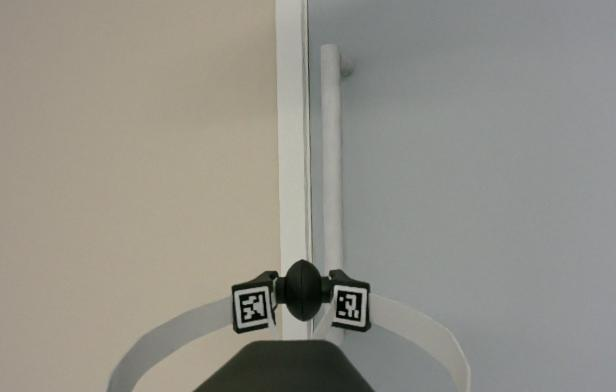

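Request:
move --blocking false --r2 '{"base":{"translate_m":0.42,"strafe_m":-0.031},"joints":{"wrist_yaw_rad":-0.957,"gripper_m":0.1}}'

Request:
wait --seconds 2.5 --cameras '["r2_wrist_camera"]'

Scene clock: 234.33 s.
earlier move: r2 done
move: r2 moving
r1: as last shown
r1.lidar_m: 0.92 0.88 1.14 2.03 2.09 2.04 1.91 1.97 2.57 2.65 1.39 1.00
r1.motor_effort: lift_m=+20(20) arm_m=-4(4) wheel_0=+0(1) wheel_1=-1(1) wheel_2=-1(1)
r1.servo_current: wrist_yaw_rad=59(65) wrist_pitch_rad=46(46) wrist_roll_rad=46(65) gripper_m=39(52)
r1.wrist_depth_mm: - 135 - - - - - / - 120 142 - - - - / - 125 166 - - - - / 110 136 211 - - - - / 213 1708 - - - - - / 226 1182 193 1205 187 1118 1138 / 750 750 289 788 778 768 750
r2.base_odometry: x=-3.547 y=-1.076 heading=-1.986
r2.turned_by_wheels: +0.000
r2.turned_by_imu: +0.001
r2.base_tilt: forward=-0.7 right=+0.1
r2.lidar_m: 1.01 2.07 2.29 2.84 1.49 1.53 2.72 2.49 1.38 0.87 0.79 0.80
r2.base_status: translate_m moving; strafe_m moving
r2.joint_positions: lift_m=+0.860 arm_m=+0.000 wrist_yaw_rad=-0.915 wrist_pitch_rad=+0.001 wrist_roll_rad=+0.000 gripper_m=-0.003
r2.joint_status: wrist_yaw_rad moving; gripper_m moving
r2.measured_speeds: translate_m=+0.121 strafe_m=-0.011 rotate_rad=+0.001 lift_m=+0.000 arm_m=+0.000 wrist_yaw_rad=-0.816 wrist_pitch_rad=+0.000 wrist_roll_rad=+0.000
r2.motor_effort: lift_m=+21(21) arm_m=+4(4) wheel_0=+6(9) wheel_1=+7(7) wheel_2=-13(13)
r2.servo_current: wrist_yaw_rad=26(150) wrist_pitch_rad=39(46) wrist_roll_rad=33(52) gripper_m=98(117)
r2.hand_pose: x=+0.2775 y=-0.2818 z=+1.0377 quat_wxyz=(+0.897, +0.000, +0.000, -0.442) (m; r2's base frame)
r2.wrist_depth_mm: - - - - - - - / - 580 - - - - - / - 580 - - - - - / - 585 - - - - - / - 661 - - - - - / - 661 181 192 176 - - / - 120 - - - - -
pictures: none

Scene clock: 236.73 s.
earlier move: r2 done
r1.base_odometry: x=-0.820 y=+1.009 heading=-2.459
r1.turned_by_wheels: +0.000
r1.turned_by_imu: +0.000
r1.base_tilt: forward=-1.6 right=+1.2
r1.lidar_m: 0.92 0.88 1.13 2.06 2.10 2.06 1.92 1.99 2.54 2.65 1.36 1.00
r1.base_status: not commanded
r1.joint_positions: lift_m=+0.124 arm_m=+0.000 wrist_yaw_rad=+3.194 wrist_pitch_rad=+0.002 wrist_roll_rad=+0.000 gripper_m=+0.056
r1.joint_status: not commanded
r1.measured_speeds: all 0
r1.motor_effort: lift_m=+19(20) arm_m=-4(4) wheel_0=+0(1) wheel_1=-1(1) wheel_2=-1(1)
r1.servo_current: wrist_yaw_rad=46(65) wrist_pitch_rad=46(52) wrist_roll_rad=65(72) gripper_m=46(52)
r1.hand_pose: x=-0.1216 y=+0.0722 z=+0.3019 quat_wxyz=(-0.026, -0.001, +0.000, +1.000) (m; r1's base frame)
r1.wrist_depth_mm: - 135 - - - - - / - 120 142 - - - - / - 125 165 - - - - / 110 135 211 - - - - / 214 1708 - - - - - / 226 1205 193 1182 187 1118 1118 / 741 759 291 798 778 759 768
r2.base_odometry: x=-3.730 y=-1.420 heading=-1.986
r2.turned_by_wheels: +0.000
r2.turned_by_imu: +0.001
r2.base_tilt: forward=-0.7 right=+0.0
r2.lidar_m: 0.71 1.44 2.00 2.51 1.91 1.83 3.03 2.77 0.92 0.60 0.45 0.54
r2.base_status: done
r2.joint_positions: lift_m=+0.860 arm_m=+0.000 wrist_yaw_rad=-0.954 wrist_pitch_rad=+0.001 wrist_roll_rad=+0.000 gripper_m=+0.100
r2.joint_status: all done
r2.measured_speeds: all 0
r2.motor_effort: lift_m=+21(21) arm_m=+4(4) wheel_0=+2(11) wheel_1=+4(8) wheel_2=-3(14)
r2.servo_current: wrist_yaw_rad=46(150) wrist_pitch_rad=46(52) wrist_roll_rad=59(59) gripper_m=52(130)
r2.hand_pose: x=+0.2663 y=-0.2858 z=+1.0377 quat_wxyz=(+0.888, +0.000, +0.000, -0.459) (m; r2's base frame)
r2.wrist_depth_mm: 379 379 370 384 387 387 387 / 382 382 373 387 389 387 389 / 384 387 375 389 389 389 389 / 387 387 377 389 389 392 394 / 389 392 379 392 392 394 394 / 389 392 197 314 195 397 394 / 394 392 382 - 397 397 402
wait: 2.40 of 2.5 s (r2 has come to rest)
pictures: r2_wrist_camera
Images, in order (width x height): r2_wrist_camera 616x392.

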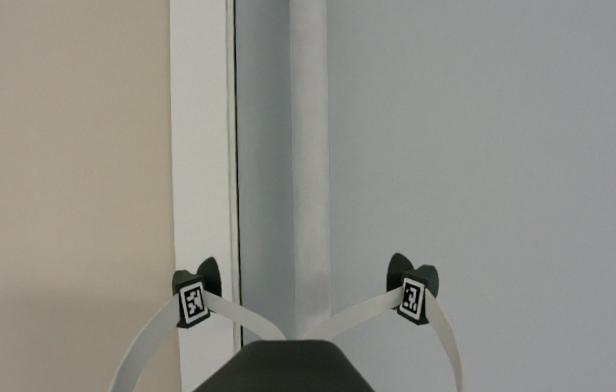

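Request:
move --blocking false --r2 '{"base":{"translate_m":0.097,"strafe_m":-0.112},"contact_limits":{"translate_m":0.2},"pace":"slow"}'

Request:
wait --seconds 2.4

Request:
move --blocking false --r2 '{"joints":{"gripper_m":-0.038}}'

Request:
wait --seconds 2 --cameras '["r2_wrist_camera"]'

Scene clock: 248.13 s.
move: r2 moving
r1: as last shown
r1.base_tilt: forward=-1.6 right=+1.3
r1.lidar_m: 0.93 0.87 1.12 2.06 2.12 2.06 1.93 1.97 2.59 2.65 1.33 1.01
r1.motor_effort: lift_m=+20(20) arm_m=-4(4) wheel_0=+1(1) wheel_1=+0(1) wheel_2=-1(1)
r1.servo_current: wrist_yaw_rad=52(65) wrist_pitch_rad=39(46) wrist_roll_rad=52(65) gripper_m=39(46)
r1.wrist_depth_mm: - 134 - - - - - / - 120 142 - - - - / - 125 165 - - - - / 110 135 211 - - - - / 214 1708 - - - - - / 226 1205 193 1205 187 1138 1118 / 750 750 293 798 778 759 759
r2.base_odometry: x=-3.742 y=-1.424 heading=-1.986
r2.turned_by_wheels: -0.001
r2.turned_by_imu: +0.000
r2.base_tilt: forward=-0.7 right=+0.1
r2.lidar_m: 0.66 1.38 1.99 2.49 1.94 1.83 3.06 2.77 0.92 0.59 0.46 0.51
r2.base_status: translate_m moving; strafe_m moving
r2.joint_positions: lift_m=+0.860 arm_m=+0.000 wrist_yaw_rad=-0.954 wrist_pitch_rad=+0.001 wrist_roll_rad=+0.000 gripper_m=+0.100
r2.joint_status: not commanded
r2.measured_speeds: translate_m=+0.032 strafe_m=-0.038 rotate_rad=-0.002 lift_m=+0.000 arm_m=+0.000 wrist_yaw_rad=+0.000 wrist_pitch_rad=+0.000 wrist_roll_rad=+0.000
r2.motor_effort: lift_m=+21(21) arm_m=+4(4) wheel_0=+8(8) wheel_1=-6(6) wheel_2=-10(10)
r2.servo_current: wrist_yaw_rad=46(59) wrist_pitch_rad=39(46) wrist_roll_rad=52(52) gripper_m=52(59)
r2.contact_limits: translate_m 0.2
r2.hand_pose: x=+0.2663 y=-0.2858 z=+1.0377 quat_wxyz=(+0.888, +0.000, +0.000, -0.459) (m; r2's base frame)
r2.wrist_depth_mm: 370 373 359 370 373 375 375 / 368 370 362 373 379 377 377 / 375 373 364 375 377 377 382 / 375 375 366 307 377 382 382 / 377 379 366 377 379 384 387 / 379 382 197 303 195 387 387 / 379 382 370 - 387 387 389
pictures: none

Scene clock: 250.37 s.
earlier move: r2 done
r1.base_odometry: x=-0.820 y=+1.009 heading=-2.459
r1.turned_by_wheels: +0.000
r1.turned_by_imu: +0.000
r1.base_tilt: forward=-1.6 right=+1.3
r1.lidar_m: 0.93 0.88 1.14 2.05 2.12 2.07 1.91 1.97 2.58 2.64 1.34 1.01
r1.base_status: not commanded
r1.joint_positions: lift_m=+0.124 arm_m=+0.000 wrist_yaw_rad=+3.194 wrist_pitch_rad=+0.002 wrist_roll_rad=+0.000 gripper_m=+0.056
r1.joint_status: not commanded
r1.measured_speeds: all 0
r1.motor_effort: lift_m=+19(20) arm_m=-4(4) wheel_0=+1(1) wheel_1=-1(1) wheel_2=-1(1)
r1.servo_current: wrist_yaw_rad=20(65) wrist_pitch_rad=39(52) wrist_roll_rad=52(78) gripper_m=39(52)
r1.hand_pose: x=-0.1216 y=+0.0722 z=+0.3019 quat_wxyz=(-0.026, -0.001, +0.000, +1.000) (m; r1's base frame)
r1.wrist_depth_mm: - 135 - - - - - / - 120 142 - - - - / - 125 165 - - - - / 110 136 210 - - - - / 215 1708 - - - - - / 226 1205 194 1182 188 1118 1118 / 759 759 291 788 788 759 759
r2.base_odometry: x=-3.871 y=-1.464 heading=-1.986
r2.turned_by_wheels: +0.000
r2.turned_by_imu: +0.001
r2.base_tilt: forward=-0.7 right=+0.0
r2.lidar_m: 0.52 1.01 1.99 2.43 2.02 1.98 3.09 2.80 0.68 0.45 0.30 0.33
r2.base_status: done
r2.joint_positions: lift_m=+0.860 arm_m=+0.000 wrist_yaw_rad=-0.960 wrist_pitch_rad=+0.001 wrist_roll_rad=+0.000 gripper_m=+0.100
r2.joint_status: not commanded
r2.measured_speeds: all 0
r2.motor_effort: lift_m=+21(21) arm_m=+4(4) wheel_0=+13(13) wheel_1=-5(8) wheel_2=-12(12)
r2.servo_current: wrist_yaw_rad=39(59) wrist_pitch_rad=39(46) wrist_roll_rad=46(72) gripper_m=59(59)
r2.contact_limits: translate_m 0.2
r2.hand_pose: x=+0.2648 y=-0.2863 z=+1.0377 quat_wxyz=(+0.887, +0.000, +0.000, -0.462) (m; r2's base frame)
r2.wrist_depth_mm: 238 228 242 168 246 247 249 / 239 229 243 169 247 248 249 / 240 230 245 172 249 249 251 / 243 231 246 170 250 252 252 / 244 232 248 169 251 253 254 / 246 234 217 170 195 253 257 / 246 236 241 - 255 254 256
wait: 2.23 of 2.4 s (r2 has come to rest)
pictures: none

Scene clock: 250.87 s.
move: r2 moving
r1: as last shown
r1.lidar_m: 0.93 0.88 1.11 2.07 2.10 2.08 1.91 1.97 2.53 2.65 1.34 1.00
r1.motor_effort: lift_m=+20(20) arm_m=-4(4) wheel_0=+1(1) wheel_1=-1(1) wheel_2=+0(1)
r1.servo_current: wrist_yaw_rad=46(59) wrist_pitch_rad=46(46) wrist_roll_rad=59(59) gripper_m=33(46)
r1.wrist_depth_mm: - 135 - - - - - / - 120 142 - - - - / - 125 166 - - - - / 110 136 211 - - - - / 214 1808 - - - - - / 225 1205 193 1182 187 1138 1098 / 750 759 290 788 778 759 759
r2.base_odometry: x=-3.871 y=-1.464 heading=-1.986
r2.turned_by_wheels: +0.000
r2.turned_by_imu: +0.000
r2.base_tilt: forward=-0.7 right=+0.0
r2.lidar_m: 0.51 0.99 1.97 2.49 2.05 1.98 3.05 2.77 0.69 0.45 0.31 0.39
r2.base_status: not commanded
r2.joint_positions: lift_m=+0.860 arm_m=+0.000 wrist_yaw_rad=-0.960 wrist_pitch_rad=+0.001 wrist_roll_rad=+0.000 gripper_m=+0.083
r2.joint_status: gripper_m moving
r2.measured_speeds: translate_m=+0.001 strafe_m=+0.000 rotate_rad=+0.002 lift_m=+0.000 arm_m=+0.000 wrist_yaw_rad=+0.000 wrist_pitch_rad=+0.000 wrist_roll_rad=+0.000
r2.motor_effort: lift_m=+21(21) arm_m=+4(4) wheel_0=+12(13) wheel_1=-5(6) wheel_2=-10(12)
r2.servo_current: wrist_yaw_rad=59(59) wrist_pitch_rad=39(46) wrist_roll_rad=46(59) gripper_m=143(143)
r2.contact_limits: translate_m 0.2
r2.hand_pose: x=+0.2648 y=-0.2863 z=+1.0377 quat_wxyz=(+0.887, +0.000, +0.000, -0.462) (m; r2's base frame)
r2.wrist_depth_mm: 239 229 242 166 244 245 246 / 241 229 243 244 244 246 247 / 242 229 245 244 247 247 248 / 245 232 247 170 248 250 251 / 245 234 248 171 250 251 251 / 246 234 215 172 187 252 252 / 249 236 237 - 252 253 254
pictures: none

Scene clock: 252.40 s.
earlier move: r2 done
r1.base_odometry: x=-0.820 y=+1.009 heading=-2.459
r1.turned_by_wheels: +0.000
r1.turned_by_imu: +0.000
r1.base_tilt: forward=-1.6 right=+1.3
r1.lidar_m: 0.92 0.88 1.16 2.07 2.10 2.06 1.90 1.98 2.56 2.66 1.37 0.99
r1.base_status: not commanded
r1.joint_positions: lift_m=+0.124 arm_m=+0.000 wrist_yaw_rad=+3.194 wrist_pitch_rad=+0.002 wrist_roll_rad=+0.000 gripper_m=+0.056
r1.joint_status: not commanded
r1.measured_speeds: all 0
r1.motor_effort: lift_m=+20(20) arm_m=-4(4) wheel_0=+0(1) wheel_1=-1(1) wheel_2=-1(1)
r1.servo_current: wrist_yaw_rad=33(65) wrist_pitch_rad=33(52) wrist_roll_rad=46(65) gripper_m=39(46)
r1.hand_pose: x=-0.1216 y=+0.0722 z=+0.3019 quat_wxyz=(-0.026, -0.001, +0.000, +1.000) (m; r1's base frame)
r1.wrist_depth_mm: - 135 - - - - - / - 120 142 - - - - / - 125 166 - - - - / 110 135 210 - - - - / 215 1708 - - - - - / 227 1229 194 1160 187 1138 1118 / 750 759 290 798 778 768 759
r2.base_odometry: x=-3.872 y=-1.464 heading=-1.987
r2.turned_by_wheels: -0.001
r2.turned_by_imu: -0.001
r2.base_tilt: forward=-0.6 right=+0.1
r2.lidar_m: 0.51 1.01 2.01 2.49 2.06 1.98 3.06 2.80 0.67 0.44 0.31 0.31
r2.base_status: not commanded
r2.joint_positions: lift_m=+0.860 arm_m=+0.000 wrist_yaw_rad=-0.963 wrist_pitch_rad=+0.001 wrist_roll_rad=+0.000 gripper_m=-0.036
r2.joint_status: all done
r2.measured_speeds: all 0
r2.motor_effort: lift_m=+21(21) arm_m=+4(4) wheel_0=-11(13) wheel_1=-3(6) wheel_2=-5(12)
r2.servo_current: wrist_yaw_rad=46(59) wrist_pitch_rad=39(46) wrist_roll_rad=33(59) gripper_m=163(247)
r2.contact_limits: translate_m 0.2
r2.hand_pose: x=+0.2639 y=-0.2866 z=+1.0377 quat_wxyz=(+0.886, +0.000, +0.000, -0.463) (m; r2's base frame)
r2.wrist_depth_mm: 231 222 236 160 242 245 247 / 232 223 239 162 243 245 248 / 233 224 241 163 245 247 249 / 236 225 241 164 246 248 250 / 236 226 242 165 248 250 252 / 238 227 183 166 177 251 253 / 239 228 245 - 250 251 254
wait: 1.53 of 2 s (r2 has come to rest)
pictures: r2_wrist_camera
Images, in order (width x height): r2_wrist_camera 616x392.

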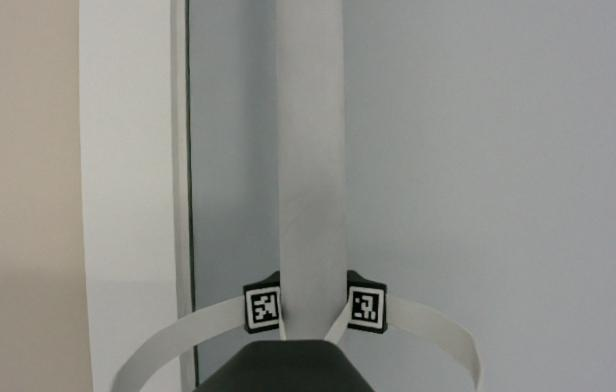

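Request:
move --blocking false --r2 '{"base":{"translate_m":-0.242,"strafe_m":0.093},"joints":{"wrist_yaw_rad":-0.695},"contact_limits":{"translate_m":0.8},"pace":"slow","speeds":{"wrist_yaw_rad":0.1}}'

Request:
wait --seconds 2.6

Request:
wait --seconds 0.7 --cameras '["r2_wrist_camera"]'

Request:
move --blocking false --r2 '{"base":{"translate_m":-0.258,"strafe_m":0.027},"joints":{"wrist_yaw_rad":-0.433},"contact_limits":{"translate_m":0.8},"pace":"slow","speeds":{"wrist_yaw_rad":0.1}}'

Request:
wait --seconds 2.6

Request:
wait --seconds 0.7 --cameras '["r2_wrist_camera","r2_head_right_camera"]'

Scene clock: 262.10 s.
move: r2 moving
r1: as last shown
r1.lidar_m: 0.93 0.87 1.14 2.04 2.10 2.05 1.92 2.01 2.55 2.62 1.36 1.00
r1.motor_effort: lift_m=+19(20) arm_m=-4(4) wheel_0=+0(1) wheel_1=-1(1) wheel_2=+0(1)
r1.servo_current: wrist_yaw_rad=52(59) wrist_pitch_rad=46(46) wrist_roll_rad=59(59) gripper_m=46(46)
r1.wrist_depth_mm: - 135 - - - - - / - 120 142 - - - - / - 125 165 - - - - / 110 136 211 - - - - / 215 1756 - - - - - / 225 1205 193 1182 187 1138 1098 / 750 741 290 788 768 768 750
r2.base_odometry: x=-3.863 y=-1.454 heading=-1.989
r2.turned_by_wheels: -0.001
r2.turned_by_imu: -0.008
r2.base_tilt: forward=-0.6 right=+0.1
r2.lidar_m: 0.50 1.05 1.98 2.46 2.02 1.95 3.04 2.78 0.71 0.44 0.33 0.32
r2.base_status: translate_m moving; strafe_m moving
r2.joint_positions: lift_m=+0.860 arm_m=+0.000 wrist_yaw_rad=-0.920 wrist_pitch_rad=+0.001 wrist_roll_rad=+0.000 gripper_m=-0.036
r2.joint_status: wrist_yaw_rad moving
r2.measured_speeds: translate_m=-0.048 strafe_m=+0.018 rotate_rad=-0.002 lift_m=+0.000 arm_m=+0.000 wrist_yaw_rad=+0.131 wrist_pitch_rad=+0.000 wrist_roll_rad=+0.000
r2.motor_effort: lift_m=+21(21) arm_m=+4(4) wheel_0=-22(24) wheel_1=-1(3) wheel_2=+5(5)
r2.servo_current: wrist_yaw_rad=78(78) wrist_pitch_rad=46(46) wrist_roll_rad=46(59) gripper_m=156(163)
r2.contact_limits: translate_m 0.8
r2.hand_pose: x=+0.2760 y=-0.2824 z=+1.0377 quat_wxyz=(+0.896, +0.000, +0.000, -0.444) (m; r2's base frame)
r2.wrist_depth_mm: 240 228 239 161 240 241 241 / 241 228 240 163 241 243 243 / 241 230 241 164 243 244 245 / 243 231 242 164 243 245 245 / 245 233 244 165 246 247 248 / 246 234 184 166 178 247 249 / 247 234 247 - 249 249 249
pictures: none

Scene clock: 264.70 s.
earlier move: r2 moving
r1.base_odometry: x=-0.820 y=+1.009 heading=-2.459
r1.turned_by_wheels: +0.000
r1.turned_by_imu: +0.000
r1.base_tilt: forward=-1.6 right=+1.3
r1.lidar_m: 0.96 0.88 1.16 2.05 2.09 2.06 1.91 1.95 2.54 2.64 1.36 1.15
r1.base_status: not commanded
r1.joint_positions: lift_m=+0.124 arm_m=+0.000 wrist_yaw_rad=+3.194 wrist_pitch_rad=+0.002 wrist_roll_rad=+0.000 gripper_m=+0.056
r1.joint_status: not commanded
r1.measured_speeds: all 0
r1.motor_effort: lift_m=+19(20) arm_m=-4(4) wheel_0=+0(1) wheel_1=-1(1) wheel_2=-1(1)
r1.servo_current: wrist_yaw_rad=52(65) wrist_pitch_rad=46(52) wrist_roll_rad=46(65) gripper_m=39(46)
r1.hand_pose: x=-0.1216 y=+0.0722 z=+0.3019 quat_wxyz=(-0.026, -0.001, +0.000, +1.000) (m; r1's base frame)
r1.wrist_depth_mm: - 135 - - - - - / - 120 142 - - - - / - 125 165 - - - - / 110 135 211 - - - - / 214 1808 - - - - - / 226 1205 193 1160 187 1138 1098 / 750 750 290 788 788 759 759
r2.base_odometry: x=-3.696 y=-1.287 heading=-1.987
r2.turned_by_wheels: +0.002
r2.turned_by_imu: +0.000
r2.base_tilt: forward=-0.6 right=+0.1
r2.lidar_m: 0.77 1.52 2.11 2.62 1.80 1.74 2.91 2.66 1.02 0.55 0.41 0.33
r2.base_status: translate_m moving; strafe_m moving
r2.joint_positions: lift_m=+0.860 arm_m=+0.000 wrist_yaw_rad=-0.681 wrist_pitch_rad=+0.001 wrist_roll_rad=+0.000 gripper_m=-0.036
r2.joint_status: all done
r2.measured_speeds: translate_m=-0.045 strafe_m=+0.016 rotate_rad=-0.001 lift_m=+0.000 arm_m=+0.000 wrist_yaw_rad=+0.008 wrist_pitch_rad=+0.000 wrist_roll_rad=+0.000
r2.motor_effort: lift_m=+21(21) arm_m=-4(4) wheel_0=-5(26) wheel_1=-5(6) wheel_2=+18(18)
r2.servo_current: wrist_yaw_rad=85(91) wrist_pitch_rad=46(46) wrist_roll_rad=46(59) gripper_m=150(163)
r2.contact_limits: translate_m 0.8
r2.hand_pose: x=+0.3399 y=-0.2495 z=+1.0377 quat_wxyz=(+0.943, +0.000, +0.000, -0.334) (m; r2's base frame)
r2.wrist_depth_mm: - - 244 166 235 231 229 / - - 244 165 236 233 230 / - - 247 166 238 234 231 / - - 246 167 239 236 233 / - - 249 165 242 236 234 / - - 182 166 179 237 234 / - - 252 - 244 236 236
wait: 2.60 s; no rest
pictures: none

Scene clock: 265.40 s.
earlier move: r2 done
r1.base_odometry: x=-0.820 y=+1.009 heading=-2.459
r1.turned_by_wheels: +0.000
r1.turned_by_imu: +0.000
r1.base_tilt: forward=-1.6 right=+1.3
r1.lidar_m: 0.97 0.88 1.14 2.07 2.11 2.03 1.90 1.99 2.58 2.65 1.34 1.15
r1.base_status: not commanded
r1.joint_positions: lift_m=+0.124 arm_m=+0.000 wrist_yaw_rad=+3.194 wrist_pitch_rad=+0.002 wrist_roll_rad=+0.000 gripper_m=+0.056
r1.joint_status: not commanded
r1.measured_speeds: all 0
r1.motor_effort: lift_m=+19(20) arm_m=-4(4) wheel_0=+1(1) wheel_1=+0(1) wheel_2=-1(1)
r1.servo_current: wrist_yaw_rad=39(65) wrist_pitch_rad=39(52) wrist_roll_rad=59(65) gripper_m=39(46)
r1.hand_pose: x=-0.1216 y=+0.0722 z=+0.3019 quat_wxyz=(-0.026, -0.001, +0.000, +1.000) (m; r1's base frame)
r1.wrist_depth_mm: - 135 - - - - - / - 120 142 - - - - / - 125 166 - - - - / 110 135 211 - - - - / 214 1708 - - - - - / 226 1182 193 1182 187 1118 1078 / 750 768 290 788 768 759 750
r2.base_odometry: x=-3.689 y=-1.281 heading=-1.986
r2.turned_by_wheels: +0.000
r2.turned_by_imu: +0.000
r2.base_tilt: forward=-0.6 right=+0.0
r2.lidar_m: 0.74 1.56 2.09 2.61 1.76 1.70 2.89 2.66 1.05 0.57 0.44 0.35
r2.base_status: done
r2.joint_positions: lift_m=+0.860 arm_m=+0.000 wrist_yaw_rad=-0.679 wrist_pitch_rad=+0.001 wrist_roll_rad=+0.000 gripper_m=-0.036
r2.joint_status: all done
r2.measured_speeds: all 0
r2.motor_effort: lift_m=+21(21) arm_m=-3(4) wheel_0=-4(26) wheel_1=-4(6) wheel_2=+19(20)
r2.servo_current: wrist_yaw_rad=98(98) wrist_pitch_rad=39(46) wrist_roll_rad=52(59) gripper_m=137(163)
r2.contact_limits: translate_m 0.8
r2.hand_pose: x=+0.3405 y=-0.2491 z=+1.0377 quat_wxyz=(+0.943, +0.000, +0.000, -0.333) (m; r2's base frame)
r2.wrist_depth_mm: - - 243 166 236 233 229 / - - 244 167 237 232 231 / - - 246 167 238 235 232 / - - 247 167 240 236 233 / - - 248 165 241 236 234 / - - 182 165 179 239 236 / - - 253 - 243 237 237
wait: 0.70 s; at rest by 0.67 s
pictures: r2_wrist_camera
Images, in order (width x height): r2_wrist_camera 616x392.

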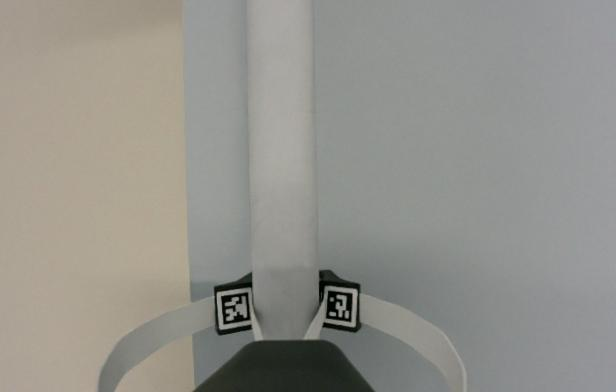

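Scene clock: 265.90 s.
move: r2 moving
r1: as last shown
r1.lidar_m: 0.97 0.89 1.15 2.04 2.09 2.05 1.91 1.99 2.56 2.65 1.35 1.17
r1.motor_effort: lift_m=+19(20) arm_m=-4(4) wheel_0=+1(1) wheel_1=-1(1) wheel_2=-1(1)
r1.servo_current: wrist_yaw_rad=46(59) wrist_pitch_rad=39(46) wrist_roll_rad=46(52) gripper_m=46(46)
r1.wrist_depth_mm: - 134 - - - - - / - 120 142 - - - - / - 125 166 - - - - / 110 136 211 - - - - / 214 1756 - - - - - / 225 1205 194 1205 188 1138 1098 / 741 750 290 778 778 759 750
r2.base_odometry: x=-3.683 y=-1.270 heading=-1.986
r2.turned_by_wheels: +0.000
r2.turned_by_imu: +0.001
r2.base_tilt: forward=-0.6 right=+0.0
r2.lidar_m: 0.79 1.60 2.13 2.65 1.78 1.73 2.92 2.62 1.06 0.52 0.42 0.36
r2.base_status: translate_m moving; strafe_m moving
r2.joint_positions: lift_m=+0.860 arm_m=+0.000 wrist_yaw_rad=-0.639 wrist_pitch_rad=+0.001 wrist_roll_rad=+0.000 gripper_m=-0.036
r2.joint_status: wrist_yaw_rad moving
r2.measured_speeds: translate_m=-0.048 strafe_m=+0.005 rotate_rad=+0.000 lift_m=+0.000 arm_m=+0.000 wrist_yaw_rad=+0.098 wrist_pitch_rad=+0.000 wrist_roll_rad=+0.000
r2.motor_effort: lift_m=+21(21) arm_m=-3(4) wheel_0=-7(11) wheel_1=-5(6) wheel_2=+19(23)
r2.servo_current: wrist_yaw_rad=91(117) wrist_pitch_rad=39(39) wrist_roll_rad=46(59) gripper_m=143(150)
r2.contact_limits: translate_m 0.8
r2.hand_pose: x=+0.3503 y=-0.2421 z=+1.0377 quat_wxyz=(+0.949, +0.000, +0.000, -0.314) (m; r2's base frame)
r2.wrist_depth_mm: - - 244 164 235 229 225 / - - 245 164 236 231 227 / - - 247 165 237 231 228 / - - 249 166 237 234 229 / - - 250 166 240 233 231 / - - 180 167 180 236 232 / - - 254 - 242 236 233
pictures: none

Scene clock: 268.50 s.
earlier move: r2 moving
r1.base_odometry: x=-0.820 y=+1.009 heading=-2.459
r1.turned_by_wheels: +0.000
r1.turned_by_imu: +0.000
r1.base_tilt: forward=-1.6 right=+1.3
r1.lidar_m: 0.96 0.88 1.13 2.05 2.11 2.05 1.91 1.97 2.56 2.64 1.38 1.17
r1.base_status: not commanded
r1.joint_positions: lift_m=+0.124 arm_m=+0.000 wrist_yaw_rad=+3.194 wrist_pitch_rad=+0.002 wrist_roll_rad=+0.000 gripper_m=+0.056
r1.joint_status: not commanded
r1.measured_speeds: all 0
r1.motor_effort: lift_m=+19(20) arm_m=-4(4) wheel_0=+0(1) wheel_1=-1(1) wheel_2=-1(1)
r1.servo_current: wrist_yaw_rad=46(78) wrist_pitch_rad=46(52) wrist_roll_rad=59(65) gripper_m=39(46)
r1.hand_pose: x=-0.1216 y=+0.0722 z=+0.3019 quat_wxyz=(-0.026, -0.001, +0.000, +1.000) (m; r1's base frame)
r1.wrist_depth_mm: - 135 - - - - - / - 120 142 - - - - / - 125 165 - - - - / 110 135 211 - - - - / 214 1708 - - - - - / 226 1205 193 1182 187 1138 1118 / 750 759 290 788 788 759 750
r2.base_odometry: x=-3.567 y=-1.066 heading=-1.984
r2.turned_by_wheels: +0.002
r2.turned_by_imu: +0.023
r2.base_tilt: forward=-0.6 right=+0.0
r2.lidar_m: 0.46 2.09 2.27 2.90 1.52 1.58 2.69 2.47 1.32 0.66 0.47 0.37
r2.base_status: translate_m moving; strafe_m moving
r2.joint_positions: lift_m=+0.860 arm_m=+0.000 wrist_yaw_rad=-0.403 wrist_pitch_rad=+0.001 wrist_roll_rad=+0.000 gripper_m=-0.036
r2.joint_status: wrist_yaw_rad off_target (ended at -0.403, target -0.433)
r2.measured_speeds: translate_m=-0.047 strafe_m=+0.004 rotate_rad=+0.004 lift_m=+0.000 arm_m=+0.000 wrist_yaw_rad=+0.000 wrist_pitch_rad=+0.000 wrist_roll_rad=+0.000
r2.motor_effort: lift_m=+21(21) arm_m=-4(4) wheel_0=+6(14) wheel_1=-5(7) wheel_2=+27(31)
r2.servo_current: wrist_yaw_rad=215(215) wrist_pitch_rad=39(46) wrist_roll_rad=46(59) gripper_m=130(150)
r2.contact_limits: translate_m 0.8
r2.hand_pose: x=+0.4020 y=-0.1934 z=+1.0377 quat_wxyz=(+0.980, +0.000, +0.001, -0.200) (m; r2's base frame)
r2.wrist_depth_mm: - - 245 231 225 217 211 / - - 248 233 228 218 211 / - - 247 235 229 220 213 / - - 249 235 230 222 215 / - - 251 236 231 223 216 / - 160 173 179 229 223 216 / - - 254 - 232 223 218
wait: 2.60 s; no rest
pictures: none

Scene clock: 269.20 s.
earlier move: r2 moving
r1.base_odometry: x=-0.820 y=+1.009 heading=-2.459
r1.turned_by_wheels: +0.000
r1.turned_by_imu: +0.000
r1.base_tilt: forward=-1.6 right=+1.3
r1.lidar_m: 0.96 0.88 1.14 2.06 2.10 2.05 1.91 1.99 2.55 2.66 1.37 1.17
r1.base_status: not commanded
r1.joint_positions: lift_m=+0.124 arm_m=+0.000 wrist_yaw_rad=+3.194 wrist_pitch_rad=+0.002 wrist_roll_rad=+0.000 gripper_m=+0.056
r1.joint_status: not commanded
r1.measured_speeds: all 0
r1.motor_effort: lift_m=+19(20) arm_m=-4(4) wheel_0=+1(1) wheel_1=-1(1) wheel_2=-1(1)
r1.servo_current: wrist_yaw_rad=52(78) wrist_pitch_rad=39(52) wrist_roll_rad=33(65) gripper_m=46(46)
r1.hand_pose: x=-0.1216 y=+0.0722 z=+0.3019 quat_wxyz=(-0.026, -0.001, +0.000, +1.000) (m; r1's base frame)
r1.wrist_depth_mm: - 135 - - - - - / - 120 142 - - - - / - 125 165 - - - - / 110 136 211 - - - - / 215 1756 - - - - - / 225 1229 193 1182 187 1138 1098 / 750 750 290 788 778 750 768
r2.base_odometry: x=-3.561 y=-1.056 heading=-1.984
r2.turned_by_wheels: +0.000
r2.turned_by_imu: +0.004
r2.base_tilt: forward=-0.6 right=+0.1
r2.lidar_m: 0.48 2.13 2.30 2.90 1.51 1.59 2.70 2.46 1.32 0.69 0.49 0.37
r2.base_status: translate_m moving; strafe_m moving
r2.joint_positions: lift_m=+0.860 arm_m=+0.000 wrist_yaw_rad=-0.402 wrist_pitch_rad=+0.001 wrist_roll_rad=+0.000 gripper_m=-0.036
r2.joint_status: wrist_yaw_rad off_target (ended at -0.403, target -0.433)
r2.measured_speeds: all 0
r2.motor_effort: lift_m=+21(21) arm_m=-4(5) wheel_0=+9(14) wheel_1=-5(7) wheel_2=+28(31)
r2.servo_current: wrist_yaw_rad=215(221) wrist_pitch_rad=33(46) wrist_roll_rad=52(59) gripper_m=124(150)
r2.contact_limits: translate_m 0.8
r2.hand_pose: x=+0.4021 y=-0.1934 z=+1.0377 quat_wxyz=(+0.980, +0.000, +0.001, -0.200) (m; r2's base frame)
r2.wrist_depth_mm: - - 245 232 225 217 211 / - - 247 234 228 219 212 / - - 247 235 229 220 214 / - - 250 236 230 221 215 / - - 251 206 232 221 216 / - 160 174 178 230 224 216 / - 137 255 - 232 223 218
wait: 0.70 s; no rest
pictures: r2_head_right_camera, r2_wrist_camera
Images, in order (width x height): r2_head_right_camera 420x672, r2_wrist_camera 616x392.

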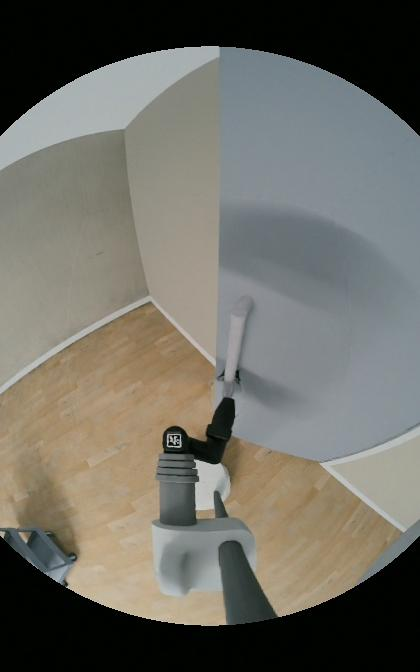

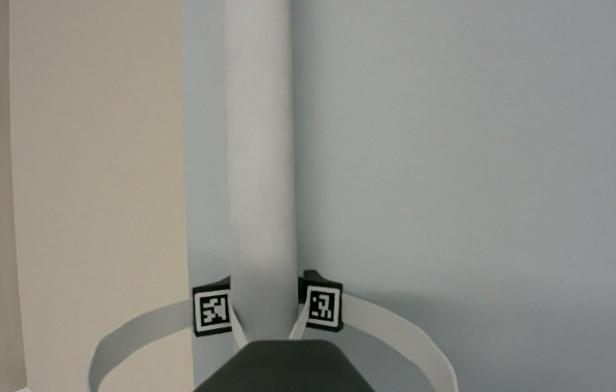

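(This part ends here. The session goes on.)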